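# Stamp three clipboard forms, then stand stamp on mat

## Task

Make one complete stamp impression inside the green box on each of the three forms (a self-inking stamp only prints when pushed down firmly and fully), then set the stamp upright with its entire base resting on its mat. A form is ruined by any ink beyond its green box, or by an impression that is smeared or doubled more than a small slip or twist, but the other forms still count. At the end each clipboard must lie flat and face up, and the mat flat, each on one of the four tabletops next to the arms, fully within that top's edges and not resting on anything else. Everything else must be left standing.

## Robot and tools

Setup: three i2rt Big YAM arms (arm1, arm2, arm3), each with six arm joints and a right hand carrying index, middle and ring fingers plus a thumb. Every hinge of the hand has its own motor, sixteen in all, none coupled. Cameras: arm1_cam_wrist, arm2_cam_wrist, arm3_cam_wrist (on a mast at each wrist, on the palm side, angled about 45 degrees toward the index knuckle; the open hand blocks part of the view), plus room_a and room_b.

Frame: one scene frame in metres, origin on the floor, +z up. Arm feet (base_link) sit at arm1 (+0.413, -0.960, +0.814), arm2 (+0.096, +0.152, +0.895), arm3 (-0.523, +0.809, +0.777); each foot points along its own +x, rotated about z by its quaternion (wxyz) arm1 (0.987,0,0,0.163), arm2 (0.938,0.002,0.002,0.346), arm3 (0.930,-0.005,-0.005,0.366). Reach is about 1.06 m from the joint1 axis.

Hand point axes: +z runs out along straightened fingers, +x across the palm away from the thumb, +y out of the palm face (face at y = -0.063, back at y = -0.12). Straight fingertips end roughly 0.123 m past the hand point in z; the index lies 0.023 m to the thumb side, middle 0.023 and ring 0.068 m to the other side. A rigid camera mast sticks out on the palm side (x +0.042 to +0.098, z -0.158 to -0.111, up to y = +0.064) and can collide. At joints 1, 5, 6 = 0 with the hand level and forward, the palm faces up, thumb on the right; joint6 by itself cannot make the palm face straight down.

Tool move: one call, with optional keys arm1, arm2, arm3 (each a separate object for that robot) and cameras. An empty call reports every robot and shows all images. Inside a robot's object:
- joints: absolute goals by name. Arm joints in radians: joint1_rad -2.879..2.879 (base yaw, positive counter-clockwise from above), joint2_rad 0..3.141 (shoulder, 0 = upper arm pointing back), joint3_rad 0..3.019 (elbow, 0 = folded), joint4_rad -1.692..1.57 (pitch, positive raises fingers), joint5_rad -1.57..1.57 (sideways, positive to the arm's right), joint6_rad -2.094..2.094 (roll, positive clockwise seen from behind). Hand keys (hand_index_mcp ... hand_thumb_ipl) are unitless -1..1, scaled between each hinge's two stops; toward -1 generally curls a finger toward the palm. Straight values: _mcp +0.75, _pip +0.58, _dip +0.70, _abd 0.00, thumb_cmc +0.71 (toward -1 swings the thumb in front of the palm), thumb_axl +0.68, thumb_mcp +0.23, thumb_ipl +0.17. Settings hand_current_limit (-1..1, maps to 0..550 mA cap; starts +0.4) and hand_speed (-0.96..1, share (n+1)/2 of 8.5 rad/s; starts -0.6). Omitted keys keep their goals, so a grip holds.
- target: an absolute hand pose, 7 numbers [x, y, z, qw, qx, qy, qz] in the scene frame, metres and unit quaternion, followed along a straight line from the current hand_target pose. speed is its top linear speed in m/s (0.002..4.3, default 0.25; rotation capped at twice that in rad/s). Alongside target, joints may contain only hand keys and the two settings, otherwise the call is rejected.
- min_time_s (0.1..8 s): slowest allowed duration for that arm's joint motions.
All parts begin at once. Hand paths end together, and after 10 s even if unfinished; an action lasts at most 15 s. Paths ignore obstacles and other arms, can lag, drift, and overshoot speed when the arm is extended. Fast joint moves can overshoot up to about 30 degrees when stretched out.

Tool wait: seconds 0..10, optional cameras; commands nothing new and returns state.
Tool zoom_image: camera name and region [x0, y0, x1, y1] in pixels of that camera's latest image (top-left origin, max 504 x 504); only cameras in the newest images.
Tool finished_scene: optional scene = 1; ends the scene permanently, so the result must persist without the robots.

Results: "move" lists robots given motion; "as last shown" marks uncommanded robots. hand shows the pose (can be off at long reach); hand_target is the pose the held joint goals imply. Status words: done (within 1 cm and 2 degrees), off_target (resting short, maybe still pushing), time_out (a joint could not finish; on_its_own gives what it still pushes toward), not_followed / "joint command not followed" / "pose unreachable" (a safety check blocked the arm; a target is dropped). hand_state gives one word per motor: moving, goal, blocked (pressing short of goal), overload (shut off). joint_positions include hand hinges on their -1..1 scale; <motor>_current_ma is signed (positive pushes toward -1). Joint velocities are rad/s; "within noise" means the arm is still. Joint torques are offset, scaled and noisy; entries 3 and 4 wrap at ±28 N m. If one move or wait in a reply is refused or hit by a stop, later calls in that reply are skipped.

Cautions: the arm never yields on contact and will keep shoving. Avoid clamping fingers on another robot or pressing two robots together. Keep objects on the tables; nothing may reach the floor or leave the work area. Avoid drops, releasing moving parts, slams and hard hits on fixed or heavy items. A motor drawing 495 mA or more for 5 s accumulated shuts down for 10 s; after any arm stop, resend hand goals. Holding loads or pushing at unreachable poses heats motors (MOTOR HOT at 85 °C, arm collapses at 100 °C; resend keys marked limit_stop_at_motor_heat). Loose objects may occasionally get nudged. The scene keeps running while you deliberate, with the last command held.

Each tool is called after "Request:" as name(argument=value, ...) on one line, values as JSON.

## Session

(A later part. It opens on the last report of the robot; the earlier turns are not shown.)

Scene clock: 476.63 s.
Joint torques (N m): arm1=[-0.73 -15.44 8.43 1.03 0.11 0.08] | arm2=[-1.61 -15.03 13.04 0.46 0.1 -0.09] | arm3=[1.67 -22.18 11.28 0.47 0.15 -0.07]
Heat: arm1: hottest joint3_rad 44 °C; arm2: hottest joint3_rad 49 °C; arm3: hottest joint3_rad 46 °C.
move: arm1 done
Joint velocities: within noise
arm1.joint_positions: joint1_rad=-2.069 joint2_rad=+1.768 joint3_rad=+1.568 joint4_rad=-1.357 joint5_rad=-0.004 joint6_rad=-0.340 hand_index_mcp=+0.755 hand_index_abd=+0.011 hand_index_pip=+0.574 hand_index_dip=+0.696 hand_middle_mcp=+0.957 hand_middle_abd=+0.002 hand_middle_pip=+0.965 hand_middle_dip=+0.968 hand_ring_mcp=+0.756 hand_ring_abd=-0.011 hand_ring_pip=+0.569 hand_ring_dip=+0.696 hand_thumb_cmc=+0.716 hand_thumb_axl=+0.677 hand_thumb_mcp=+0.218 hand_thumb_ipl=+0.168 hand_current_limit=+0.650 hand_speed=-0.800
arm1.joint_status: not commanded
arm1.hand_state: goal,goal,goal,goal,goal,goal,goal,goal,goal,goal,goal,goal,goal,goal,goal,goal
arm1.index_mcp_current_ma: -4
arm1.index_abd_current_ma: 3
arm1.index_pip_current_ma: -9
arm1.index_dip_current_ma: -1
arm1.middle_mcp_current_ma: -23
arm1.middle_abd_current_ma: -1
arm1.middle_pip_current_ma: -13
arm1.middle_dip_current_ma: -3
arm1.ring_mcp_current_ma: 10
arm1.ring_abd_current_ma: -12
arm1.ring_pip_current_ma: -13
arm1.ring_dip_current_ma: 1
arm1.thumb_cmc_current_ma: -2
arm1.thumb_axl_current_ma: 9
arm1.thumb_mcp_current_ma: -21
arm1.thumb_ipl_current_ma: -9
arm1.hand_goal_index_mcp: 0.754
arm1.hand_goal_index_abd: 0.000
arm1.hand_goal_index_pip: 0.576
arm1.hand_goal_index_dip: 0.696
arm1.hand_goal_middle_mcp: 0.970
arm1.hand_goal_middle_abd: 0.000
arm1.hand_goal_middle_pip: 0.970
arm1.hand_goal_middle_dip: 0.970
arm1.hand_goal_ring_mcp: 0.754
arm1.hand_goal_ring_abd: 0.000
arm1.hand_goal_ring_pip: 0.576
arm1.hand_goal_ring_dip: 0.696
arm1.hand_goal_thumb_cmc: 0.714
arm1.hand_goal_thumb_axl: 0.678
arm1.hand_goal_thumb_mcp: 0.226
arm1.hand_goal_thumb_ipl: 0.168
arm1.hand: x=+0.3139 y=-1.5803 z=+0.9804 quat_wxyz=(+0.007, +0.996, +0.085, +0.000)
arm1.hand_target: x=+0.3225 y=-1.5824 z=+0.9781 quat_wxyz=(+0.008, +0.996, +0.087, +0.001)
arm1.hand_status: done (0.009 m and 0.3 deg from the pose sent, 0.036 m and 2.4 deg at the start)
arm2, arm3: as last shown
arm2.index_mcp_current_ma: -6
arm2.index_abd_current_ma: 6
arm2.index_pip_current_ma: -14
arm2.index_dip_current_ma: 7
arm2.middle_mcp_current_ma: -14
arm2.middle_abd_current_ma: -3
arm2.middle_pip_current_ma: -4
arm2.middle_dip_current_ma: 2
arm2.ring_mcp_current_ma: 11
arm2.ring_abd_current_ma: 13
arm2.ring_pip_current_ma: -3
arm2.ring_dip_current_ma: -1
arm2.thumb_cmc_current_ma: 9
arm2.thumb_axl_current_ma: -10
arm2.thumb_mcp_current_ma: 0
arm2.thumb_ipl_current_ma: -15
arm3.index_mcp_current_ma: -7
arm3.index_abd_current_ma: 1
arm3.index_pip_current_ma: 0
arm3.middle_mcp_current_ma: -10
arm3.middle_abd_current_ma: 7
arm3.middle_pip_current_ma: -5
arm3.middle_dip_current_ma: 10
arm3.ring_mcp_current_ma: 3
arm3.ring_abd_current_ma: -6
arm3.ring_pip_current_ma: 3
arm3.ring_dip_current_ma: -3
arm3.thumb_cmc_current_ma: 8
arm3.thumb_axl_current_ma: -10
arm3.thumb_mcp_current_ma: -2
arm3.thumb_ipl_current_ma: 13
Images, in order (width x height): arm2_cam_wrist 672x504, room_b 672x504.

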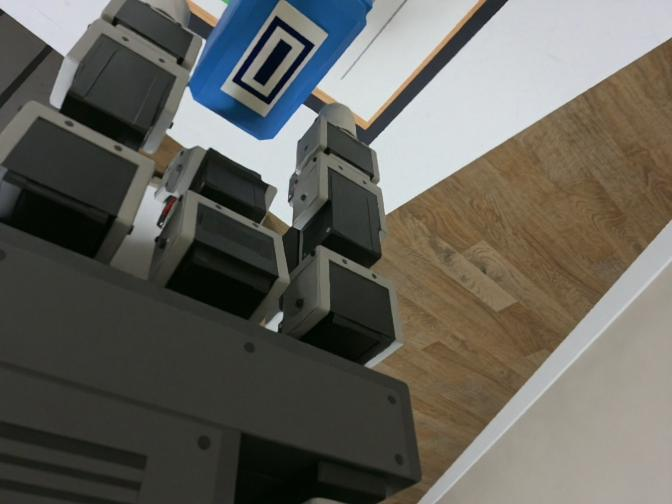

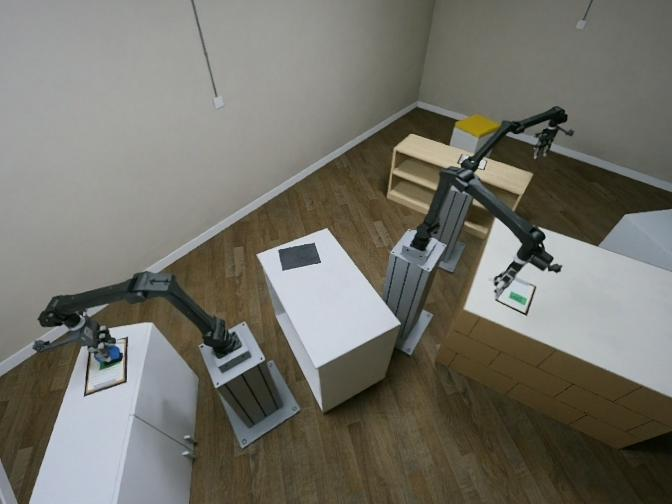

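Request:
move(arm1={"target":[0.3225,-1.581,0.966,0.008,0.9962,0.0872,0.0007],"speed":0.08})

Request:
move(arm1={"joints":{"hand_index_abd":-0.65,"hand_ring_abd":0.65,"hand_speed":-0.8}}, cameras=["arm2_cam_wrist","room_b"])

Request:
zoom_image(camera="arm2_cam_wrist", region=[150, 0, 450, 225])

Request:
zoom_image(camera="room_b", region=[92, 340, 132, 380])

Scene clock: 477.83 s.
Joint torques (N m): arm1=[-0.85 -15.03 8.32 0.99 0.11 0.06] | arm2=[-1.61 -15.03 13.05 0.46 0.09 -0.09] | arm3=[1.44 -22.24 11.26 0.49 0.15 -0.07]
Heat: arm1: hottest joint3_rad 44 °C; arm2: hottest joint3_rad 49 °C; arm3: hottest joint3_rad 46 °C.
move: arm1 done
Joint velocities: within noise
arm1.joint_positions: joint1_rad=-2.069 joint2_rad=+1.768 joint3_rad=+1.541 joint4_rad=-1.326 joint5_rad=-0.004 joint6_rad=-0.340 hand_index_mcp=+0.755 hand_index_abd=+0.011 hand_index_pip=+0.574 hand_index_dip=+0.696 hand_middle_mcp=+0.957 hand_middle_abd=+0.002 hand_middle_pip=+0.965 hand_middle_dip=+0.968 hand_ring_mcp=+0.756 hand_ring_abd=-0.011 hand_ring_pip=+0.569 hand_ring_dip=+0.696 hand_thumb_cmc=+0.716 hand_thumb_axl=+0.677 hand_thumb_mcp=+0.218 hand_thumb_ipl=+0.168 hand_current_limit=+0.650 hand_speed=-0.800
arm1.joint_status: not commanded
arm1.hand_state: goal,goal,goal,goal,goal,goal,goal,goal,goal,goal,goal,goal,goal,goal,goal,goal
arm1.index_mcp_current_ma: 4
arm1.index_abd_current_ma: 11
arm1.index_pip_current_ma: -11
arm1.index_dip_current_ma: 6
arm1.middle_mcp_current_ma: -22
arm1.middle_abd_current_ma: 5
arm1.middle_pip_current_ma: -12
arm1.middle_dip_current_ma: -1
arm1.ring_mcp_current_ma: 14
arm1.ring_abd_current_ma: -11
arm1.ring_pip_current_ma: -13
arm1.ring_dip_current_ma: -3
arm1.thumb_cmc_current_ma: -6
arm1.thumb_axl_current_ma: 4
arm1.thumb_mcp_current_ma: -18
arm1.thumb_ipl_current_ma: -8
arm1.hand_goal_index_mcp: 0.754
arm1.hand_goal_index_abd: 0.000
arm1.hand_goal_index_pip: 0.576
arm1.hand_goal_index_dip: 0.696
arm1.hand_goal_middle_mcp: 0.970
arm1.hand_goal_middle_abd: 0.000
arm1.hand_goal_middle_pip: 0.970
arm1.hand_goal_middle_dip: 0.970
arm1.hand_goal_ring_mcp: 0.754
arm1.hand_goal_ring_abd: 0.000
arm1.hand_goal_ring_pip: 0.576
arm1.hand_goal_ring_dip: 0.696
arm1.hand_goal_thumb_cmc: 0.714
arm1.hand_goal_thumb_axl: 0.678
arm1.hand_goal_thumb_mcp: 0.226
arm1.hand_goal_thumb_ipl: 0.168
arm1.hand: x=+0.3142 y=-1.5790 z=+0.9705 quat_wxyz=(+0.008, +0.996, +0.085, +0.000)
arm1.hand_target: x=+0.3225 y=-1.5809 z=+0.9662 quat_wxyz=(+0.008, +0.996, +0.087, +0.001)
arm1.hand_status: done (0.010 m and 0.3 deg from the pose sent, 0.017 m and 0.3 deg at the start)
arm2, arm3: as last shown
arm2.index_mcp_current_ma: -2
arm2.index_abd_current_ma: -18
arm2.index_pip_current_ma: -17
arm2.index_dip_current_ma: 0
arm2.middle_mcp_current_ma: -20
arm2.middle_abd_current_ma: -20
arm2.middle_pip_current_ma: -15
arm2.middle_dip_current_ma: 3
arm2.ring_mcp_current_ma: 6
arm2.ring_abd_current_ma: 9
arm2.ring_pip_current_ma: 11
arm2.ring_dip_current_ma: -6
arm2.thumb_cmc_current_ma: 21
arm2.thumb_axl_current_ma: -15
arm2.thumb_mcp_current_ma: 15
arm2.thumb_ipl_current_ma: 4
arm3.index_mcp_current_ma: -1
arm3.index_abd_current_ma: 7
arm3.index_pip_current_ma: -2
arm3.middle_mcp_current_ma: -11
arm3.middle_abd_current_ma: 10
arm3.middle_pip_current_ma: -7
arm3.middle_dip_current_ma: 14
arm3.ring_mcp_current_ma: 7
arm3.ring_abd_current_ma: -9
arm3.ring_pip_current_ma: 2
arm3.ring_dip_current_ma: -5
arm3.thumb_axl_current_ma: -13
arm3.thumb_mcp_current_ma: -3
arm3.thumb_ipl_current_ma: 8
pictures: none

Scene clock: 478.93 s.
Joint torques (N m): arm1=[-0.79 -15.03 8.35 1.05 0.11 0.06] | arm2=[-1.61 -15.03 13.05 0.46 0.09 -0.08] | arm3=[1.49 -22.12 11.29 0.44 0.15 -0.07]
Heat: arm1: hottest joint3_rad 44 °C; arm2: hottest joint3_rad 49 °C; arm3: hottest joint3_rad 46 °C.
move: arm1 off_target
Joint velocities: within noise
arm1.joint_positions: joint1_rad=-2.069 joint2_rad=+1.768 joint3_rad=+1.541 joint4_rad=-1.326 joint5_rad=-0.004 joint6_rad=-0.339 hand_index_mcp=+0.755 hand_index_abd=-0.133 hand_index_pip=+0.574 hand_index_dip=+0.691 hand_middle_mcp=+0.957 hand_middle_abd=+0.001 hand_middle_pip=+0.965 hand_middle_dip=+0.968 hand_ring_mcp=+0.756 hand_ring_abd=+0.126 hand_ring_pip=+0.569 hand_ring_dip=+0.695 hand_thumb_cmc=+0.716 hand_thumb_axl=+0.677 hand_thumb_mcp=+0.218 hand_thumb_ipl=+0.168 hand_current_limit=+0.650 hand_speed=-0.800
arm1.joint_status: hand_index_abd off_target (ended at -0.133, target -0.650); hand_ring_abd off_target (ended at +0.126, target +0.650); the others done
arm1.hand_state: goal,blocked,goal,goal,goal,goal,goal,goal,goal,blocked,goal,goal,goal,goal,goal,goal
arm1.index_mcp_current_ma: 2
arm1.index_abd_current_ma: 452
arm1.index_pip_current_ma: -9
arm1.index_dip_current_ma: 0
arm1.middle_mcp_current_ma: -25
arm1.middle_abd_current_ma: 2
arm1.middle_pip_current_ma: -11
arm1.middle_dip_current_ma: -2
arm1.ring_mcp_current_ma: 6
arm1.ring_abd_current_ma: -455
arm1.ring_pip_current_ma: -5
arm1.ring_dip_current_ma: -1
arm1.thumb_cmc_current_ma: -6
arm1.thumb_axl_current_ma: 6
arm1.thumb_mcp_current_ma: -18
arm1.thumb_ipl_current_ma: -8
arm1.hand_goal_index_mcp: 0.754
arm1.hand_goal_index_abd: -0.650
arm1.hand_goal_index_pip: 0.576
arm1.hand_goal_index_dip: 0.696
arm1.hand_goal_middle_mcp: 0.970
arm1.hand_goal_middle_abd: 0.000
arm1.hand_goal_middle_pip: 0.970
arm1.hand_goal_middle_dip: 0.970
arm1.hand_goal_ring_mcp: 0.754
arm1.hand_goal_ring_abd: 0.650
arm1.hand_goal_ring_pip: 0.576
arm1.hand_goal_ring_dip: 0.696
arm1.hand_goal_thumb_cmc: 0.714
arm1.hand_goal_thumb_axl: 0.678
arm1.hand_goal_thumb_mcp: 0.226
arm1.hand_goal_thumb_ipl: 0.168
arm1.hand: x=+0.3143 y=-1.5790 z=+0.9705 quat_wxyz=(+0.008, +0.996, +0.085, +0.000)
arm1.hand_target: x=+0.3225 y=-1.5809 z=+0.9662 quat_wxyz=(+0.008, +0.996, +0.087, +0.001)
arm1.hand_status: not commanded
arm2, arm3: as last shown
arm2.index_mcp_current_ma: 7
arm2.index_abd_current_ma: -17
arm2.index_pip_current_ma: -2
arm2.index_dip_current_ma: 4
arm2.middle_mcp_current_ma: -29
arm2.middle_abd_current_ma: -4
arm2.middle_pip_current_ma: 3
arm2.middle_dip_current_ma: -3
arm2.ring_mcp_current_ma: 14
arm2.ring_abd_current_ma: 10
arm2.ring_pip_current_ma: -3
arm2.ring_dip_current_ma: -8
arm2.thumb_cmc_current_ma: 8
arm2.thumb_axl_current_ma: 10
arm2.thumb_mcp_current_ma: 8
arm2.thumb_ipl_current_ma: 9
arm3.index_mcp_current_ma: 0
arm3.index_abd_current_ma: 6
arm3.index_pip_current_ma: 1
arm3.index_dip_current_ma: -3
arm3.middle_mcp_current_ma: -12
arm3.middle_abd_current_ma: 8
arm3.middle_pip_current_ma: -6
arm3.middle_dip_current_ma: 9
arm3.ring_abd_current_ma: -5
arm3.ring_pip_current_ma: 3
arm3.ring_dip_current_ma: -4
arm3.thumb_cmc_current_ma: 11
arm3.thumb_axl_current_ma: -10
arm3.thumb_ipl_current_ma: 10
Images, in order (width x height): arm2_cam_wrist 672x504, room_b 672x504.

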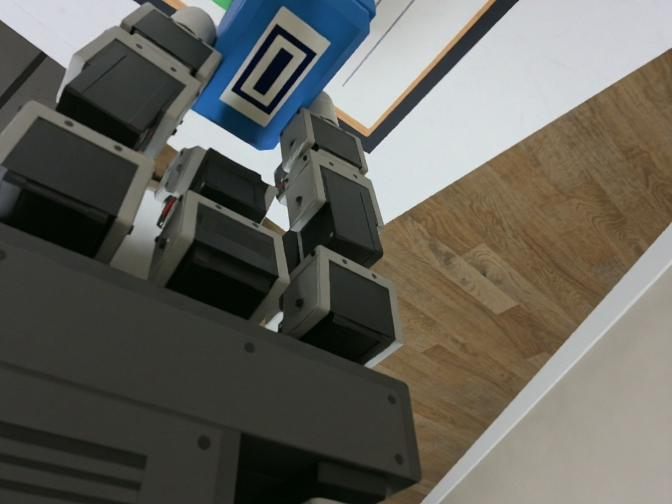

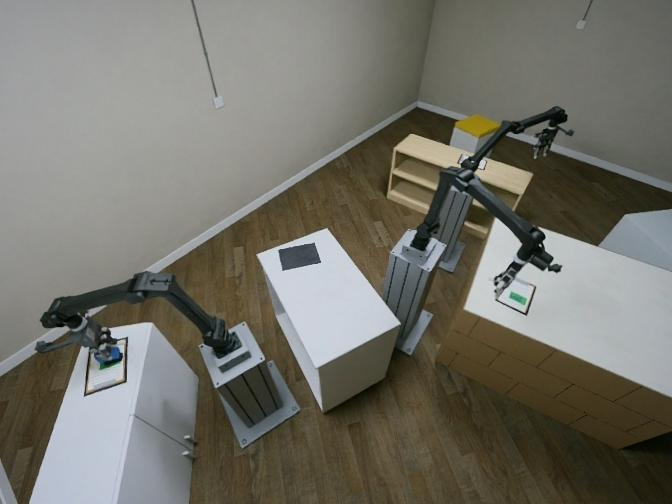

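Scaled by 1.680.

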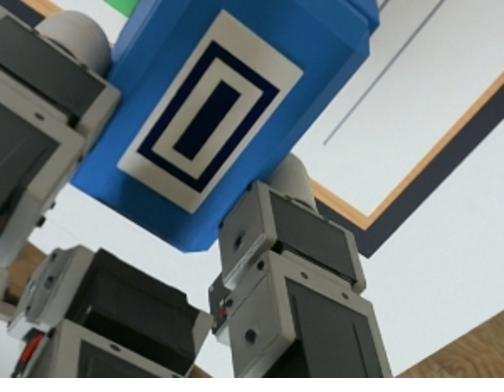

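Scaled by 12.600.

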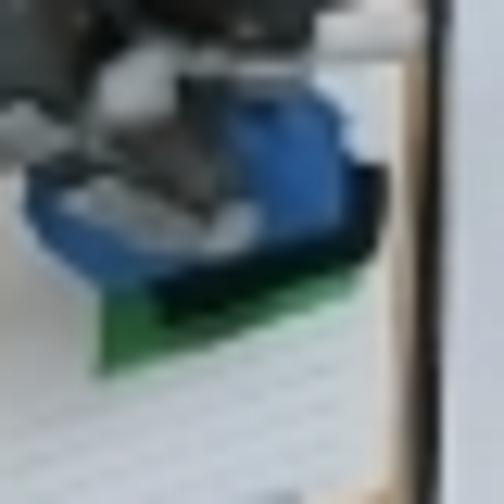

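Request:
move(arm1={"target":[0.325,-1.597,1.022,0.0305,0.9957,0.0871,0.0027],"speed":0.1}, cameras=["arm2_cam_wrist","room_b"])

Request:
zoom_image(camera="arm2_cam_wrist", region=[150, 0, 450, 225])

Request:
zoom_image(camera="room_b", region=[92, 340, 132, 380])

Scene clock: 480.63 s.
Joint torques (N m): arm1=[-0.79 -16.73 13.65 0.46 0.01 0.07] | arm2=[-1.55 -15.03 13.05 0.46 0.1 -0.09] | arm3=[1.49 -22.24 11.28 0.51 0.14 -0.07]
Heat: arm1: hottest joint3_rad 44 °C; arm2: hottest joint3_rad 49 °C; arm3: hottest joint3_rad 46 °C.
move: arm1 off_target
Joint velocities: within noise
arm1.joint_positions: joint1_rad=-2.065 joint2_rad=+1.768 joint3_rad=+1.587 joint4_rad=-1.399 joint5_rad=-0.017 joint6_rad=-0.335 hand_index_mcp=+0.737 hand_index_abd=-0.134 hand_index_pip=+0.574 hand_index_dip=+0.696 hand_middle_mcp=+0.956 hand_middle_abd=+0.002 hand_middle_pip=+0.965 hand_middle_dip=+0.968 hand_ring_mcp=+0.749 hand_ring_abd=+0.128 hand_ring_pip=+0.579 hand_ring_dip=+0.696 hand_thumb_cmc=+0.716 hand_thumb_axl=+0.677 hand_thumb_mcp=+0.218 hand_thumb_ipl=+0.168 hand_current_limit=+0.650 hand_speed=-0.800
arm1.joint_status: not commanded
arm1.hand_state: goal,blocked,goal,goal,goal,goal,goal,goal,goal,blocked,goal,goal,goal,goal,goal,goal
arm1.index_mcp_current_ma: -25
arm1.index_abd_current_ma: 451
arm1.index_pip_current_ma: -6
arm1.index_dip_current_ma: 3
arm1.middle_mcp_current_ma: -23
arm1.middle_abd_current_ma: 3
arm1.middle_pip_current_ma: -13
arm1.middle_dip_current_ma: -6
arm1.ring_mcp_current_ma: -3
arm1.ring_abd_current_ma: -458
arm1.ring_pip_current_ma: 3
arm1.ring_dip_current_ma: 5
arm1.thumb_cmc_current_ma: -1
arm1.thumb_axl_current_ma: 6
arm1.thumb_mcp_current_ma: -23
arm1.thumb_ipl_current_ma: -9
arm1.hand_goal_index_mcp: 0.754
arm1.hand_goal_index_abd: -0.650
arm1.hand_goal_index_pip: 0.576
arm1.hand_goal_index_dip: 0.696
arm1.hand_goal_middle_mcp: 0.970
arm1.hand_goal_middle_abd: 0.000
arm1.hand_goal_middle_pip: 0.970
arm1.hand_goal_middle_dip: 0.970
arm1.hand_goal_ring_mcp: 0.754
arm1.hand_goal_ring_abd: 0.650
arm1.hand_goal_ring_pip: 0.576
arm1.hand_goal_ring_dip: 0.696
arm1.hand_goal_thumb_cmc: 0.714
arm1.hand_goal_thumb_axl: 0.678
arm1.hand_goal_thumb_mcp: 0.226
arm1.hand_goal_thumb_ipl: 0.168
arm1.hand: x=+0.3191 y=-1.5768 z=+0.9855 quat_wxyz=(-0.003, +0.996, +0.085, +0.009)
arm1.hand_target: x=+0.3254 y=-1.5948 z=+1.0223 quat_wxyz=(+0.031, +0.996, +0.087, +0.003)
arm1.hand_status: off_target (0.042 m and 3.9 deg from the pose sent, 0.056 m and 2.6 deg at the start)
arm2, arm3: as last shown
arm2.index_mcp_current_ma: -23
arm2.index_abd_current_ma: 1
arm2.index_pip_current_ma: -18
arm2.index_dip_current_ma: 14
arm2.middle_mcp_current_ma: -22
arm2.middle_abd_current_ma: 3
arm2.middle_pip_current_ma: -5
arm2.middle_dip_current_ma: -1
arm2.ring_mcp_current_ma: 13
arm2.ring_abd_current_ma: -4
arm2.ring_pip_current_ma: -1
arm2.ring_dip_current_ma: 1
arm2.thumb_cmc_current_ma: 25
arm2.thumb_axl_current_ma: -7
arm2.thumb_mcp_current_ma: 3
arm2.thumb_ipl_current_ma: 4
arm3.index_mcp_current_ma: -3
arm3.index_abd_current_ma: 2
arm3.index_pip_current_ma: -3
arm3.middle_mcp_current_ma: -13
arm3.middle_abd_current_ma: 6
arm3.middle_pip_current_ma: -5
arm3.middle_dip_current_ma: 12
arm3.ring_abd_current_ma: -7
arm3.ring_pip_current_ma: -1
arm3.thumb_cmc_current_ma: 10
arm3.thumb_axl_current_ma: -7
arm3.thumb_mcp_current_ma: -4
Images, in order (width x height): arm2_cam_wrist 672x504, room_b 672x504.

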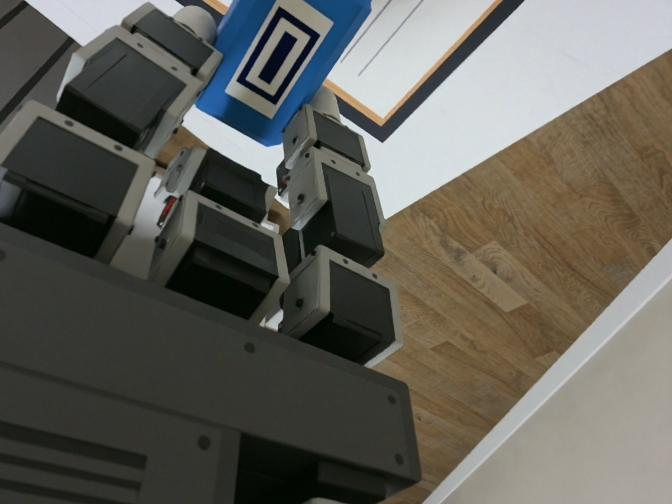

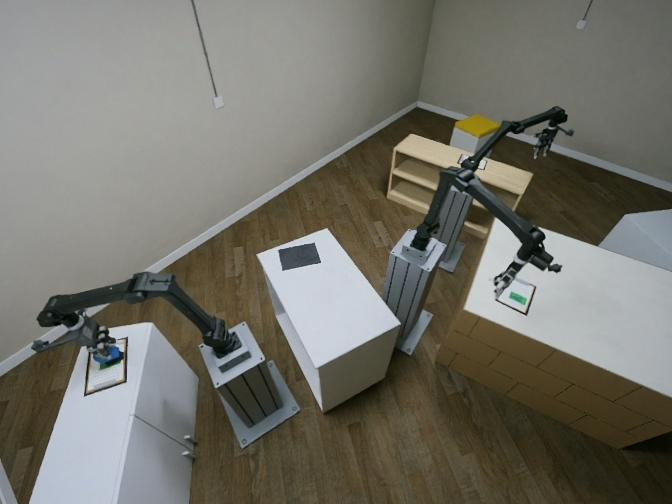

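Scaled by 1.680.

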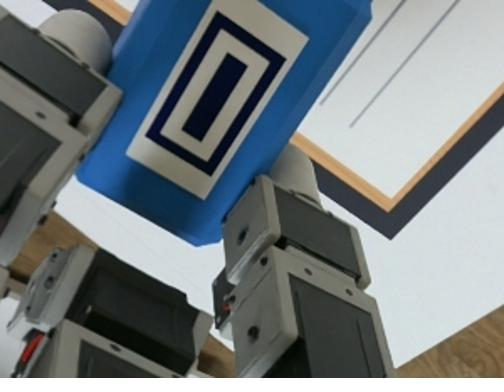

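Scaled by 12.600.

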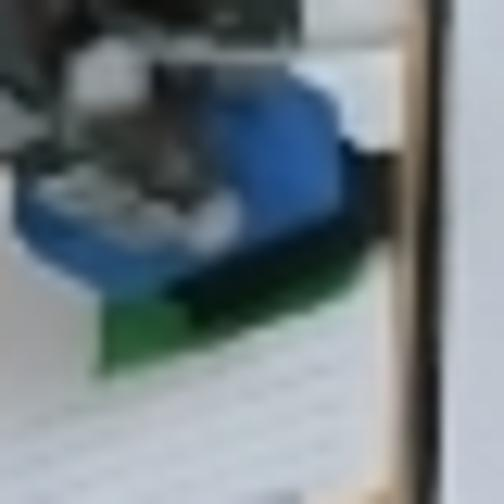

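Request:
move(arm1={"target":[0.327,-1.607,1.040,0.056,0.9947,0.087,0.0049],"speed":0.1}, cameras=["arm2_cam_wrist","room_b","room_a"])

Request:
zoom_image(camera="arm2_cam_wrist", region=[150, 0, 450, 225])

Request:
zoom_image(camera="room_b", region=[92, 340, 132, 380])

Request:
zoom_image(camera="room_a", region=[210, 300, 270, 345])

Scene clock: 482.87 s.
Joint torques (N m): arm1=[-0.67 -18.02 13.82 1.02 -0.01 0.07] | arm2=[-1.61 -14.97 13.05 0.46 0.1 -0.09] | arm3=[1.55 -22.07 11.23 0.47 0.14 -0.07]
Heat: arm1: hottest joint3_rad 44 °C; arm2: hottest joint3_rad 49 °C; arm3: hottest joint3_rad 46 °C.
move: arm1 off_target
Joint velocities: within noise
arm1.joint_positions: joint1_rad=-2.064 joint2_rad=+1.768 joint3_rad=+1.604 joint4_rad=-1.395 joint5_rad=-0.033 joint6_rad=-0.332 hand_index_mcp=+0.737 hand_index_abd=-0.134 hand_index_pip=+0.576 hand_index_dip=+0.696 hand_middle_mcp=+0.956 hand_middle_abd=+0.002 hand_middle_pip=+0.965 hand_middle_dip=+0.968 hand_ring_mcp=+0.751 hand_ring_abd=+0.128 hand_ring_pip=+0.579 hand_ring_dip=+0.696 hand_thumb_cmc=+0.716 hand_thumb_axl=+0.677 hand_thumb_mcp=+0.218 hand_thumb_ipl=+0.168 hand_current_limit=+0.650 hand_speed=-0.800
arm1.joint_status: not commanded
arm1.hand_state: goal,blocked,goal,goal,goal,goal,goal,goal,goal,blocked,goal,goal,goal,goal,goal,goal
arm1.index_mcp_current_ma: -22
arm1.index_abd_current_ma: 452
arm1.index_pip_current_ma: -11
arm1.index_dip_current_ma: 7
arm1.middle_mcp_current_ma: -24
arm1.middle_abd_current_ma: -2
arm1.middle_pip_current_ma: -16
arm1.middle_dip_current_ma: -6
arm1.ring_mcp_current_ma: 4
arm1.ring_abd_current_ma: -453
arm1.ring_pip_current_ma: -2
arm1.ring_dip_current_ma: 1
arm1.thumb_cmc_current_ma: -6
arm1.thumb_axl_current_ma: 9
arm1.thumb_mcp_current_ma: -19
arm1.thumb_ipl_current_ma: -11
arm1.hand_goal_index_mcp: 0.754
arm1.hand_goal_index_abd: -0.650
arm1.hand_goal_index_pip: 0.576
arm1.hand_goal_index_dip: 0.696
arm1.hand_goal_middle_mcp: 0.970
arm1.hand_goal_middle_abd: 0.000
arm1.hand_goal_middle_pip: 0.970
arm1.hand_goal_middle_dip: 0.970
arm1.hand_goal_ring_mcp: 0.754
arm1.hand_goal_ring_abd: 0.650
arm1.hand_goal_ring_pip: 0.576
arm1.hand_goal_ring_dip: 0.696
arm1.hand_goal_thumb_cmc: 0.714
arm1.hand_goal_thumb_axl: 0.678
arm1.hand_goal_thumb_mcp: 0.226
arm1.hand_goal_thumb_ipl: 0.168
arm1.hand: x=+0.3209 y=-1.5837 z=+0.9941 quat_wxyz=(+0.010, +0.996, +0.084, +0.015)
arm1.hand_target: x=+0.3274 y=-1.6038 z=+1.0406 quat_wxyz=(+0.057, +0.995, +0.087, +0.005)
arm1.hand_status: off_target (0.052 m and 5.4 deg from the pose sent, 0.063 m and 6.8 deg at the start)
arm2, arm3: as last shown
arm2.index_mcp_current_ma: 15
arm2.index_abd_current_ma: -19
arm2.index_pip_current_ma: -6
arm2.index_dip_current_ma: 0
arm2.middle_mcp_current_ma: -34
arm2.middle_abd_current_ma: 5
arm2.middle_pip_current_ma: -28
arm2.middle_dip_current_ma: 4
arm2.ring_mcp_current_ma: 22
arm2.ring_abd_current_ma: 2
arm2.ring_pip_current_ma: -9
arm2.ring_dip_current_ma: -3
arm2.thumb_cmc_current_ma: 18
arm2.thumb_axl_current_ma: -5
arm2.thumb_mcp_current_ma: 6
arm2.thumb_ipl_current_ma: -21
arm3.index_mcp_current_ma: -4
arm3.index_abd_current_ma: 8
arm3.index_pip_current_ma: 0
arm3.index_dip_current_ma: -5
arm3.middle_mcp_current_ma: -10
arm3.middle_pip_current_ma: -6
arm3.middle_dip_current_ma: 10
arm3.ring_mcp_current_ma: 5
arm3.ring_abd_current_ma: -8
arm3.ring_pip_current_ma: 2
arm3.ring_dip_current_ma: -6
arm3.thumb_cmc_current_ma: 11
arm3.thumb_mcp_current_ma: -6
arm3.thumb_ipl_current_ma: 11
pictures: arm2_cam_wrist, room_a, room_b
Images, in order (width x height): arm2_cam_wrist 672x504, room_a 672x504, room_b 672x504.

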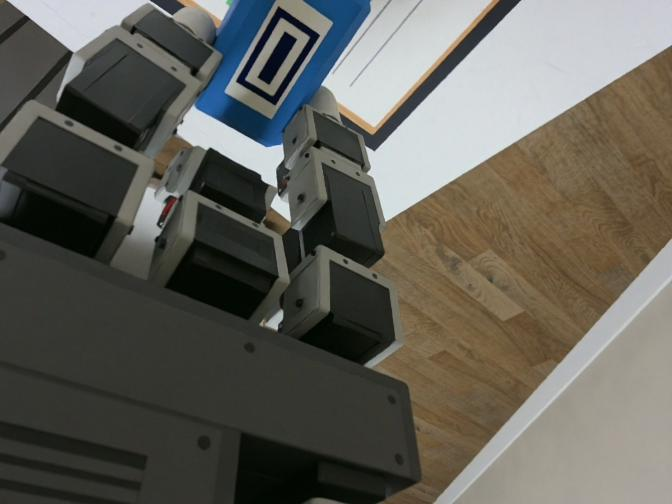

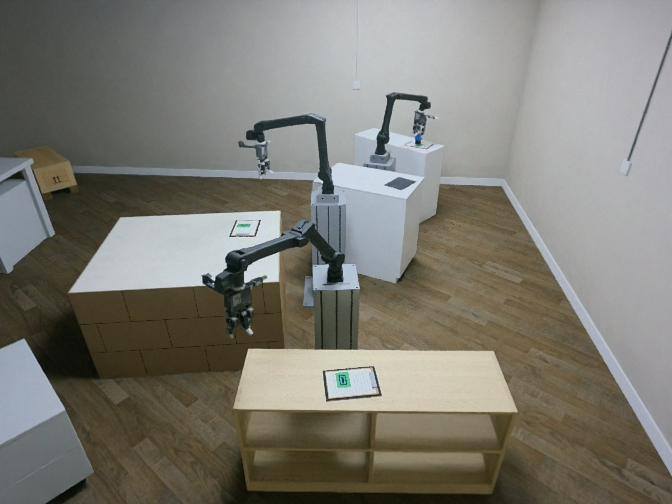

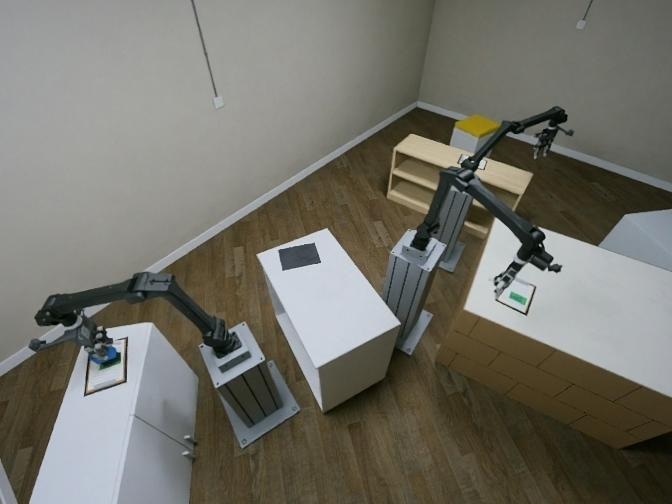

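Scaled by 1.680.

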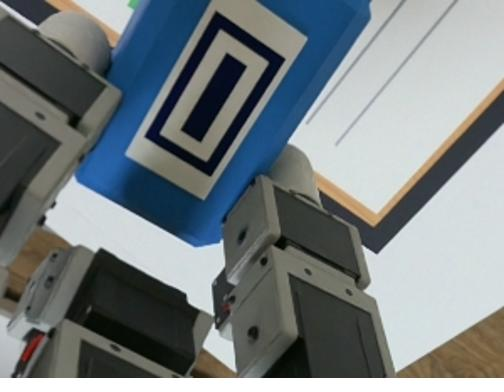

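Scaled by 12.600.

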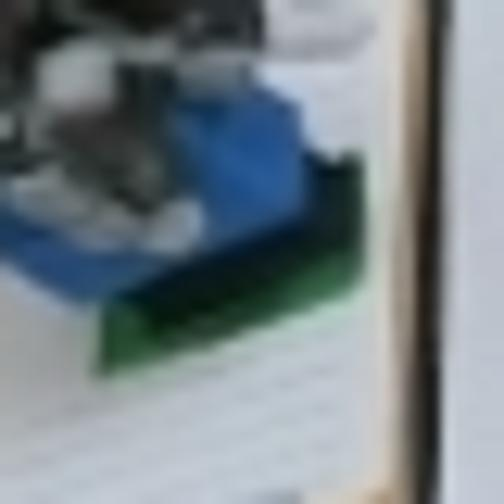

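Scaled by 8.400.

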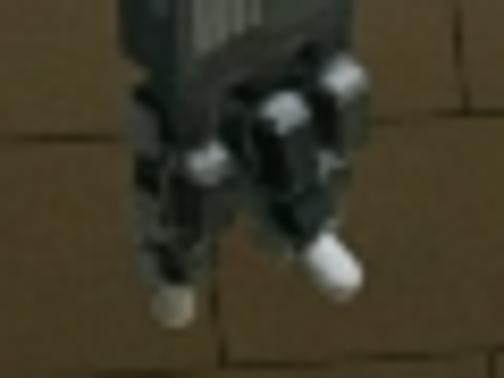

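Request:
zoom_image(camera="room_a", region=[398, 125, 438, 155])

Scaled by 12.600.

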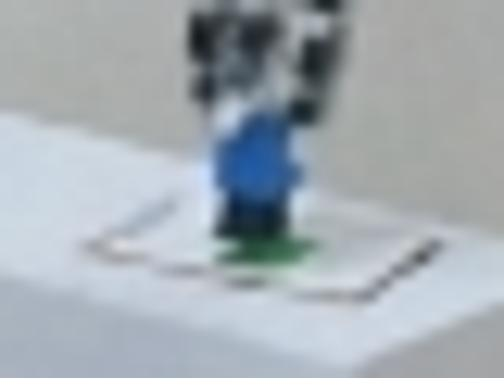

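Request:
move(arm1={"target":[0.319,-1.572,1.035,0.156,0.9839,0.0861,0.0136],"speed":0.1}, cameras=["arm2_cam_wrist","room_b"])

Request:
zoom_image(camera="arm2_cam_wrist", region=[150, 0, 450, 225])

Request:
zoom_image(camera="room_b", region=[92, 340, 132, 380])

Scene clock: 485.93 s.
Joint torques (N m): arm1=[-3.14 -16.21 9.32 1.72 -0.14 -0.11] | arm2=[-1.61 -15.03 13.05 0.46 0.1 -0.09] | arm3=[1.55 -22.24 11.23 0.46 0.15 -0.08]
Heat: arm1: hottest joint3_rad 44 °C; arm2: hottest joint3_rad 49 °C; arm3: hottest joint3_rad 46 °C.
move: arm1 off_target
Joint velocities: within noise
arm1.joint_positions: joint1_rad=-2.081 joint2_rad=+1.600 joint3_rad=+1.359 joint4_rad=-1.082 joint5_rad=-0.107 joint6_rad=-0.344 hand_index_mcp=+0.759 hand_index_abd=-0.134 hand_index_pip=+0.579 hand_index_dip=+0.697 hand_middle_mcp=+0.957 hand_middle_abd=+0.002 hand_middle_pip=+0.965 hand_middle_dip=+0.968 hand_ring_mcp=+0.770 hand_ring_abd=+0.128 hand_ring_pip=+0.583 hand_ring_dip=+0.698 hand_thumb_cmc=+0.725 hand_thumb_axl=+0.677 hand_thumb_mcp=+0.218 hand_thumb_ipl=+0.168 hand_current_limit=+0.650 hand_speed=-0.800
arm1.joint_status: not commanded
arm1.hand_state: goal,blocked,goal,goal,goal,goal,goal,goal,goal,blocked,goal,goal,goal,goal,goal,goal
arm1.index_mcp_current_ma: -1
arm1.index_abd_current_ma: 454
arm1.index_pip_current_ma: -10
arm1.index_dip_current_ma: 4
arm1.middle_mcp_current_ma: -25
arm1.middle_abd_current_ma: 3
arm1.middle_pip_current_ma: -9
arm1.middle_dip_current_ma: -2
arm1.ring_mcp_current_ma: 33
arm1.ring_abd_current_ma: -450
arm1.ring_pip_current_ma: 2
arm1.ring_dip_current_ma: 6
arm1.thumb_cmc_current_ma: 4
arm1.thumb_axl_current_ma: 9
arm1.thumb_mcp_current_ma: -23
arm1.thumb_ipl_current_ma: -11
arm1.hand_goal_index_mcp: 0.754
arm1.hand_goal_index_abd: -0.650
arm1.hand_goal_index_pip: 0.576
arm1.hand_goal_index_dip: 0.696
arm1.hand_goal_middle_mcp: 0.970
arm1.hand_goal_middle_abd: 0.000
arm1.hand_goal_middle_pip: 0.970
arm1.hand_goal_middle_dip: 0.970
arm1.hand_goal_ring_mcp: 0.754
arm1.hand_goal_ring_abd: 0.650
arm1.hand_goal_ring_pip: 0.576
arm1.hand_goal_ring_dip: 0.696
arm1.hand_goal_thumb_cmc: 0.714
arm1.hand_goal_thumb_axl: 0.678
arm1.hand_goal_thumb_mcp: 0.226
arm1.hand_goal_thumb_ipl: 0.168
arm1.hand: x=+0.3260 y=-1.5716 z=+1.0130 quat_wxyz=(+0.133, +0.987, +0.086, +0.019)
arm1.hand_target: x=+0.3193 y=-1.5718 z=+1.0348 quat_wxyz=(+0.156, +0.984, +0.086, +0.013)
arm1.hand_status: off_target (0.023 m and 2.8 deg from the pose sent, 0.043 m and 16.9 deg at the start)
arm2, arm3: as last shown
arm2.index_mcp_current_ma: -13
arm2.index_abd_current_ma: -15
arm2.index_pip_current_ma: -3
arm2.index_dip_current_ma: -7
arm2.middle_mcp_current_ma: -11
arm2.middle_abd_current_ma: 7
arm2.middle_pip_current_ma: -10
arm2.middle_dip_current_ma: 6
arm2.ring_mcp_current_ma: 19
arm2.ring_abd_current_ma: 10
arm2.ring_pip_current_ma: 8
arm2.ring_dip_current_ma: 14
arm2.thumb_cmc_current_ma: 7
arm2.thumb_axl_current_ma: 3
arm2.thumb_mcp_current_ma: -1
arm2.thumb_ipl_current_ma: -6
arm3.index_mcp_current_ma: -7
arm3.index_abd_current_ma: 1
arm3.index_pip_current_ma: 5
arm3.index_dip_current_ma: -4
arm3.middle_mcp_current_ma: -12
arm3.middle_abd_current_ma: 8
arm3.middle_pip_current_ma: -4
arm3.middle_dip_current_ma: 9
arm3.ring_mcp_current_ma: 6
arm3.ring_abd_current_ma: -10
arm3.ring_dip_current_ma: -5
arm3.thumb_cmc_current_ma: 6
arm3.thumb_mcp_current_ma: -4
arm3.thumb_ipl_current_ma: 9
Images, in order (width x height): arm2_cam_wrist 672x504, room_b 672x504.

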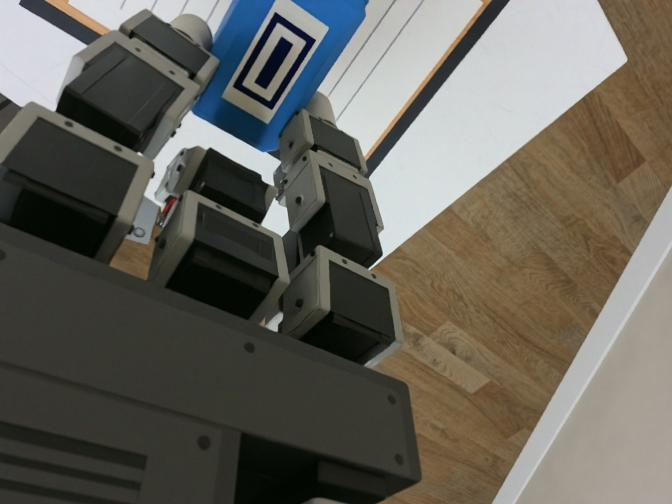

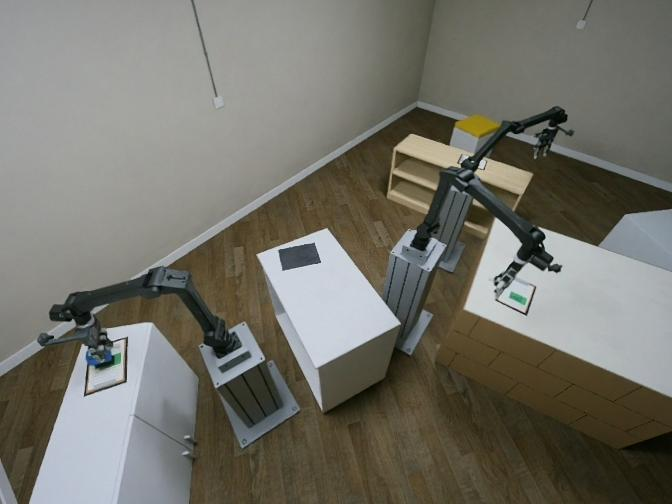

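Scaled by 1.680.

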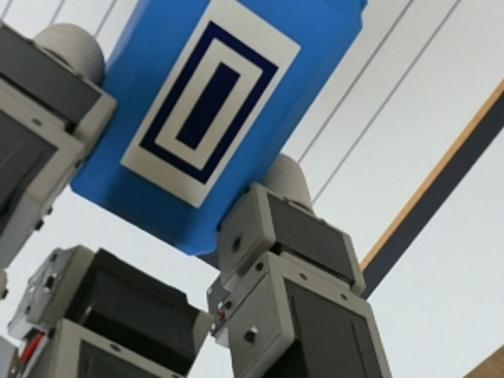

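Scaled by 12.600.

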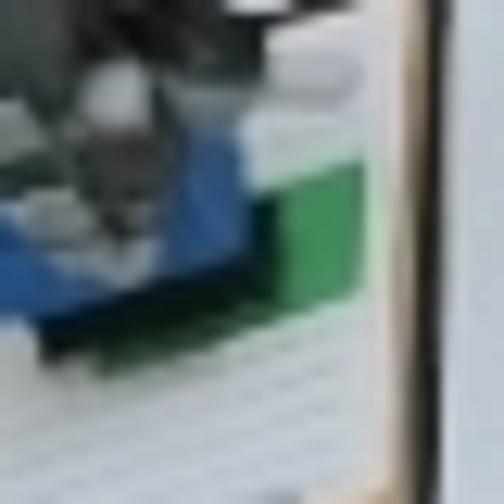

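Request:
move(arm1={"target":[0.306,-1.562,1.003,0.134,0.9872,0.0864,0.0117],"speed":0.08}, cameras=["arm2_cam_wrist","room_b"])

Request:
zoom_image(camera="room_b", region=[92, 340, 132, 380])

Scene clock: 487.27 s.
Joint torques (N m): arm1=[-3.02 -14.04 9.18 1.63 0.09 -0.14] | arm2=[-1.61 -14.97 13.04 0.46 0.09 -0.09] | arm3=[1.55 -22.24 11.28 0.49 0.15 -0.07]
Heat: arm1: hottest joint3_rad 44 °C; arm2: hottest joint3_rad 49 °C; arm3: hottest joint3_rad 46 °C.
move: arm1 off_target
Joint velocities: within noise
arm1.joint_positions: joint1_rad=-2.109 joint2_rad=+1.600 joint3_rad=+1.316 joint4_rad=-1.062 joint5_rad=-0.104 joint6_rad=-0.373 hand_index_mcp=+0.759 hand_index_abd=-0.134 hand_index_pip=+0.579 hand_index_dip=+0.697 hand_middle_mcp=+0.957 hand_middle_abd=+0.002 hand_middle_pip=+0.965 hand_middle_dip=+0.968 hand_ring_mcp=+0.770 hand_ring_abd=+0.128 hand_ring_pip=+0.583 hand_ring_dip=+0.698 hand_thumb_cmc=+0.725 hand_thumb_axl=+0.677 hand_thumb_mcp=+0.218 hand_thumb_ipl=+0.168 hand_current_limit=+0.650 hand_speed=-0.800
arm1.joint_status: not commanded
arm1.hand_state: goal,blocked,goal,goal,goal,goal,goal,goal,goal,blocked,goal,goal,goal,goal,goal,goal
arm1.index_mcp_current_ma: 3
arm1.index_abd_current_ma: 455
arm1.index_pip_current_ma: -7
arm1.index_dip_current_ma: 8
arm1.middle_mcp_current_ma: -25
arm1.middle_abd_current_ma: 1
arm1.middle_pip_current_ma: -12
arm1.middle_dip_current_ma: -4
arm1.ring_mcp_current_ma: 27
arm1.ring_abd_current_ma: -456
arm1.ring_pip_current_ma: 4
arm1.ring_dip_current_ma: 5
arm1.thumb_cmc_current_ma: 4
arm1.thumb_axl_current_ma: 6
arm1.thumb_mcp_current_ma: -18
arm1.thumb_ipl_current_ma: -9
arm1.hand_goal_index_mcp: 0.754
arm1.hand_goal_index_abd: -0.650
arm1.hand_goal_index_pip: 0.576
arm1.hand_goal_index_dip: 0.696
arm1.hand_goal_middle_mcp: 0.970
arm1.hand_goal_middle_abd: 0.000
arm1.hand_goal_middle_pip: 0.970
arm1.hand_goal_middle_dip: 0.970
arm1.hand_goal_ring_mcp: 0.754
arm1.hand_goal_ring_abd: 0.650
arm1.hand_goal_ring_pip: 0.576
arm1.hand_goal_ring_dip: 0.696
arm1.hand_goal_thumb_cmc: 0.714
arm1.hand_goal_thumb_axl: 0.678
arm1.hand_goal_thumb_mcp: 0.226
arm1.hand_goal_thumb_ipl: 0.168
arm1.hand: x=+0.3134 y=-1.5600 z=+0.9939 quat_wxyz=(+0.121, +0.989, +0.087, +0.017)
arm1.hand_target: x=+0.3060 y=-1.5619 z=+1.0030 quat_wxyz=(+0.134, +0.987, +0.086, +0.011)
arm1.hand_status: off_target (0.012 m and 1.6 deg from the pose sent, 0.024 m and 0.9 deg at the start)
arm2.joint_positions: joint1_rad=-0.297 joint2_rad=+1.646 joint3_rad=+1.447 joint4_rad=-1.379 joint5_rad=-0.004 joint6_rad=+0.010 hand_index_mcp=+0.758 hand_index_abd=-0.021 hand_index_pip=+0.579 hand_index_dip=+0.695 hand_middle_mcp=+0.956 hand_middle_abd=-0.004 hand_middle_pip=+0.961 hand_middle_dip=+0.965 hand_ring_mcp=+0.759 hand_ring_abd=+0.012 hand_ring_pip=+0.573 hand_ring_dip=+0.687 hand_thumb_cmc=+0.727 hand_thumb_axl=+0.677 hand_thumb_mcp=+0.214 hand_thumb_ipl=+0.168 hand_current_limit=+0.400 hand_speed=-0.600
arm2.joint_status: not commanded
arm2.hand_state: goal,blocked,goal,goal,goal,goal,goal,goal,goal,goal,goal,goal,goal,goal,goal,goal
arm2.index_mcp_current_ma: -7
arm2.index_abd_current_ma: -10
arm2.index_pip_current_ma: -17
arm2.index_dip_current_ma: 4
arm2.middle_mcp_current_ma: -13
arm2.middle_abd_current_ma: 11
arm2.middle_pip_current_ma: -20
arm2.middle_dip_current_ma: 3
arm2.ring_mcp_current_ma: 17
arm2.ring_abd_current_ma: -4
arm2.ring_pip_current_ma: 16
arm2.ring_dip_current_ma: -6
arm2.thumb_cmc_current_ma: 4
arm2.thumb_axl_current_ma: 2
arm2.thumb_mcp_current_ma: -7
arm2.thumb_ipl_current_ma: -4
arm2.hand_goal_index_mcp: 0.754
arm2.hand_goal_index_abd: 0.000
arm2.hand_goal_index_pip: 0.576
arm2.hand_goal_index_dip: 0.696
arm2.hand_goal_middle_mcp: 0.970
arm2.hand_goal_middle_abd: 0.000
arm2.hand_goal_middle_pip: 0.970
arm2.hand_goal_middle_dip: 0.970
arm2.hand_goal_ring_mcp: 0.754
arm2.hand_goal_ring_abd: 0.000
arm2.hand_goal_ring_pip: 0.576
arm2.hand_goal_ring_dip: 0.696
arm2.hand_goal_thumb_cmc: 0.714
arm2.hand_goal_thumb_axl: 0.678
arm2.hand_goal_thumb_mcp: 0.226
arm2.hand_goal_thumb_ipl: 0.168
arm2.hand: x=+0.6339 y=+0.3596 z=+1.0719 quat_wxyz=(-0.007, +0.553, +0.833, -0.002)
arm2.hand_target: x=+0.6459 y=+0.3624 z=+1.0996 quat_wxyz=(+0.008, +0.553, +0.833, +0.019)
arm2.hand_status: not commanded
arm3.joint_positions: joint1_rad=+0.904 joint2_rad=+2.229 joint3_rad=+2.433 joint4_rad=-1.685 joint5_rad=+0.008 joint6_rad=+1.581 hand_index_mcp=+0.748 hand_index_abd=+0.003 hand_index_pip=+0.571 hand_index_dip=+0.701 hand_middle_mcp=+0.960 hand_middle_abd=+0.000 hand_middle_pip=+0.966 hand_middle_dip=+0.968 hand_ring_mcp=+0.748 hand_ring_abd=+0.007 hand_ring_pip=+0.570 hand_ring_dip=+0.698 hand_thumb_cmc=+0.719 hand_thumb_axl=+0.677 hand_thumb_mcp=+0.221 hand_thumb_ipl=+0.168 hand_current_limit=+0.400 hand_speed=-0.600
arm3.joint_status: not commanded
arm3.hand_state: goal,goal,goal,goal,goal,goal,goal,goal,goal,goal,goal,goal,goal,goal,goal,goal
arm3.index_mcp_current_ma: -6
arm3.index_abd_current_ma: 0
arm3.index_pip_current_ma: -1
arm3.index_dip_current_ma: -4
arm3.middle_mcp_current_ma: -10
arm3.middle_abd_current_ma: 6
arm3.middle_pip_current_ma: -5
arm3.middle_dip_current_ma: 12
arm3.ring_mcp_current_ma: 8
arm3.ring_abd_current_ma: -7
arm3.ring_pip_current_ma: 1
arm3.ring_dip_current_ma: -2
arm3.thumb_cmc_current_ma: 10
arm3.thumb_axl_current_ma: -10
arm3.thumb_mcp_current_ma: -5
arm3.thumb_ipl_current_ma: 10
arm3.hand_goal_index_mcp: 0.754
arm3.hand_goal_index_abd: 0.000
arm3.hand_goal_index_pip: 0.576
arm3.hand_goal_index_dip: 0.696
arm3.hand_goal_middle_mcp: 0.970
arm3.hand_goal_middle_abd: 0.000
arm3.hand_goal_middle_pip: 0.970
arm3.hand_goal_middle_dip: 0.970
arm3.hand_goal_ring_mcp: 0.754
arm3.hand_goal_ring_abd: 0.000
arm3.hand_goal_ring_pip: 0.576
arm3.hand_goal_ring_dip: 0.696
arm3.hand_goal_thumb_cmc: 0.714
arm3.hand_goal_thumb_axl: 0.678
arm3.hand_goal_thumb_mcp: 0.226
arm3.hand_goal_thumb_ipl: 0.168
arm3.hand: x=-0.4964 y=+1.4951 z=+0.9914 quat_wxyz=(-0.024, +0.680, +0.732, +0.036)
arm3.hand_target: x=-0.4940 y=+1.4990 z=+1.0070 quat_wxyz=(-0.033, +0.679, +0.732, +0.046)
arm3.hand_status: not commanded
Images, in order (width x height): arm2_cam_wrist 672x504, room_b 672x504.

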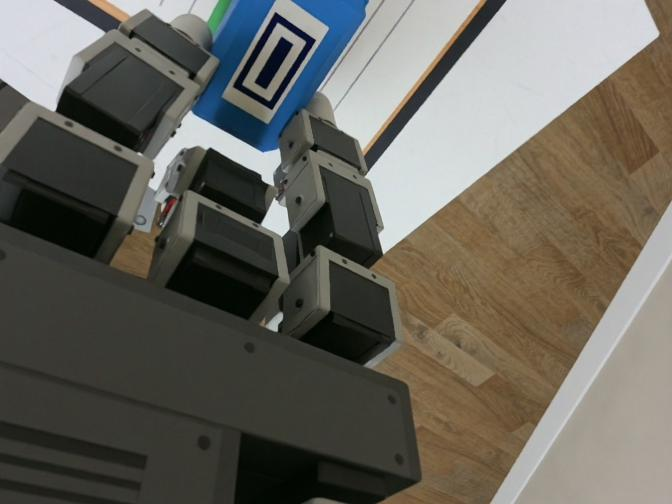

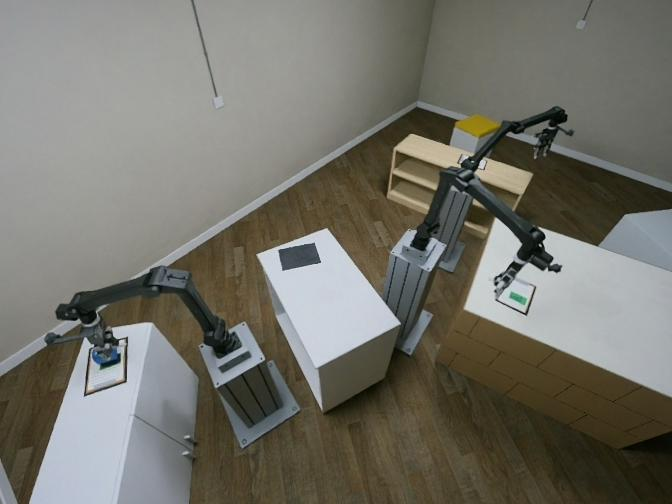

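Scaled by 12.600.

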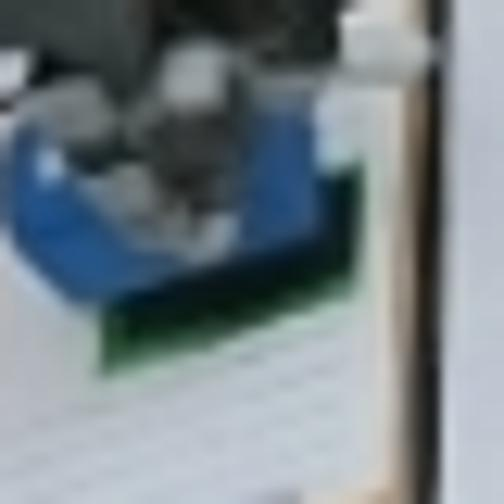

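Request:
move(arm1={"target":[0.328,-1.565,0.997,0.134,0.9872,0.0864,0.0117],"speed":0.08}, cameras=["arm2_cam_wrist","room_b"])

Request:
zoom_image(camera="room_b", region=[92, 340, 132, 380])

Scene clock: 488.83 s.
Joint torques (N m): arm1=[-0.85 -13.98 8.84 1.61 0.08 0] | arm2=[-1.61 -15.03 13.04 0.47 0.1 -0.08] | arm3=[1.55 -22.3 11.25 0.43 0.14 -0.08]
Heat: arm1: hottest joint3_rad 44 °C; arm2: hottest joint3_rad 49 °C; arm3: hottest joint3_rad 46 °C.
move: arm1 done
Joint velocities: within noise
arm1.joint_positions: joint1_rad=-2.090 joint2_rad=+1.600 joint3_rad=+1.304 joint4_rad=-1.040 joint5_rad=-0.092 joint6_rad=-0.350 hand_index_mcp=+0.760 hand_index_abd=-0.135 hand_index_pip=+0.579 hand_index_dip=+0.699 hand_middle_mcp=+0.957 hand_middle_abd=+0.001 hand_middle_pip=+0.965 hand_middle_dip=+0.968 hand_ring_mcp=+0.774 hand_ring_abd=+0.128 hand_ring_pip=+0.586 hand_ring_dip=+0.699 hand_thumb_cmc=+0.725 hand_thumb_axl=+0.677 hand_thumb_mcp=+0.218 hand_thumb_ipl=+0.168 hand_current_limit=+0.650 hand_speed=-0.800
arm1.joint_status: not commanded
arm1.hand_state: goal,blocked,goal,goal,goal,goal,goal,goal,goal,blocked,goal,goal,goal,goal,goal,goal
arm1.index_mcp_current_ma: 5
arm1.index_abd_current_ma: 455
arm1.index_pip_current_ma: -3
arm1.index_dip_current_ma: 9
arm1.middle_mcp_current_ma: -23
arm1.middle_abd_current_ma: -1
arm1.middle_pip_current_ma: -9
arm1.middle_dip_current_ma: 1
arm1.ring_mcp_current_ma: 29
arm1.ring_abd_current_ma: -458
arm1.ring_pip_current_ma: 10
arm1.ring_dip_current_ma: 6
arm1.thumb_cmc_current_ma: 4
arm1.thumb_axl_current_ma: 7
arm1.thumb_mcp_current_ma: -21
arm1.thumb_ipl_current_ma: -9
arm1.hand_goal_index_mcp: 0.754
arm1.hand_goal_index_abd: -0.650
arm1.hand_goal_index_pip: 0.576
arm1.hand_goal_index_dip: 0.696
arm1.hand_goal_middle_mcp: 0.970
arm1.hand_goal_middle_abd: 0.000
arm1.hand_goal_middle_pip: 0.970
arm1.hand_goal_middle_dip: 0.970
arm1.hand_goal_ring_mcp: 0.754
arm1.hand_goal_ring_abd: 0.650
arm1.hand_goal_ring_pip: 0.576
arm1.hand_goal_ring_dip: 0.696
arm1.hand_goal_thumb_cmc: 0.714
arm1.hand_goal_thumb_axl: 0.678
arm1.hand_goal_thumb_mcp: 0.226
arm1.hand_goal_thumb_ipl: 0.168
arm1.hand: x=+0.3208 y=-1.5621 z=+0.9904 quat_wxyz=(+0.124, +0.989, +0.084, +0.013)
arm1.hand_target: x=+0.3280 y=-1.5649 z=+0.9970 quat_wxyz=(+0.134, +0.987, +0.087, +0.012)
arm1.hand_status: done (0.010 m and 1.1 deg from the pose sent, 0.016 m and 1.6 deg at the start)
arm2, arm3: as last shown
arm2.index_mcp_current_ma: 3
arm2.index_abd_current_ma: -15
arm2.index_pip_current_ma: -9
arm2.middle_mcp_current_ma: -5
arm2.middle_abd_current_ma: 9
arm2.middle_pip_current_ma: -21
arm2.middle_dip_current_ma: 4
arm2.ring_mcp_current_ma: 16
arm2.ring_abd_current_ma: -5
arm2.ring_pip_current_ma: 4
arm2.ring_dip_current_ma: -14
arm2.thumb_cmc_current_ma: 7
arm2.thumb_axl_current_ma: -13
arm2.thumb_mcp_current_ma: -4
arm2.thumb_ipl_current_ma: -5
arm3.index_mcp_current_ma: 1
arm3.index_abd_current_ma: 6
arm3.index_pip_current_ma: 2
arm3.index_dip_current_ma: -6
arm3.middle_mcp_current_ma: -13
arm3.middle_pip_current_ma: 0
arm3.middle_dip_current_ma: 11
arm3.ring_mcp_current_ma: 7
arm3.ring_abd_current_ma: -5
arm3.ring_pip_current_ma: 5
arm3.ring_dip_current_ma: -4
arm3.thumb_cmc_current_ma: 9
arm3.thumb_axl_current_ma: -12
arm3.thumb_mcp_current_ma: -1
arm3.thumb_ipl_current_ma: 9
Images, in order (width x height): arm2_cam_wrist 672x504, room_b 672x504.

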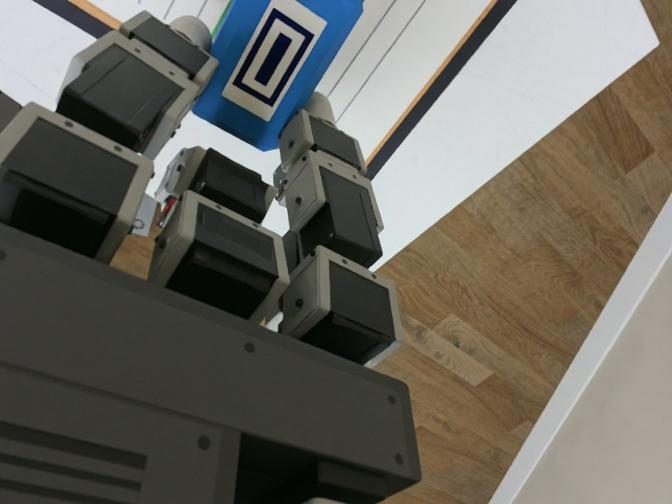

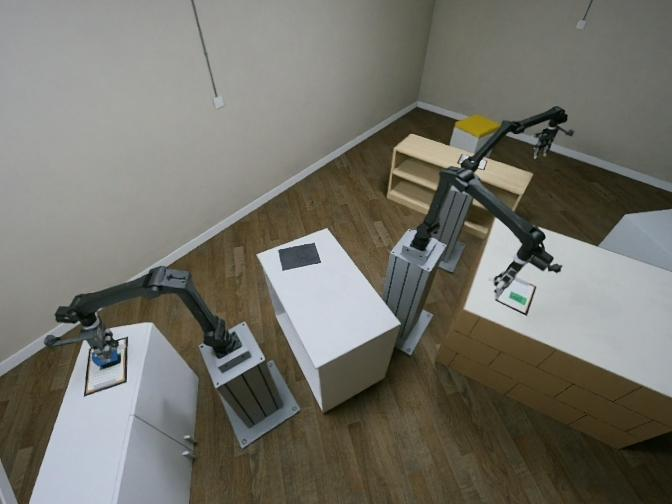

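Scaled by 12.600.

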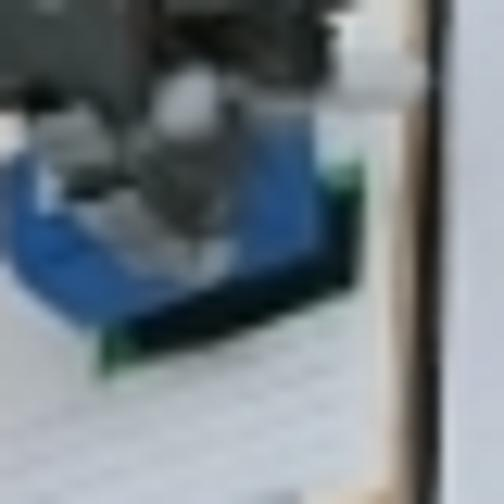

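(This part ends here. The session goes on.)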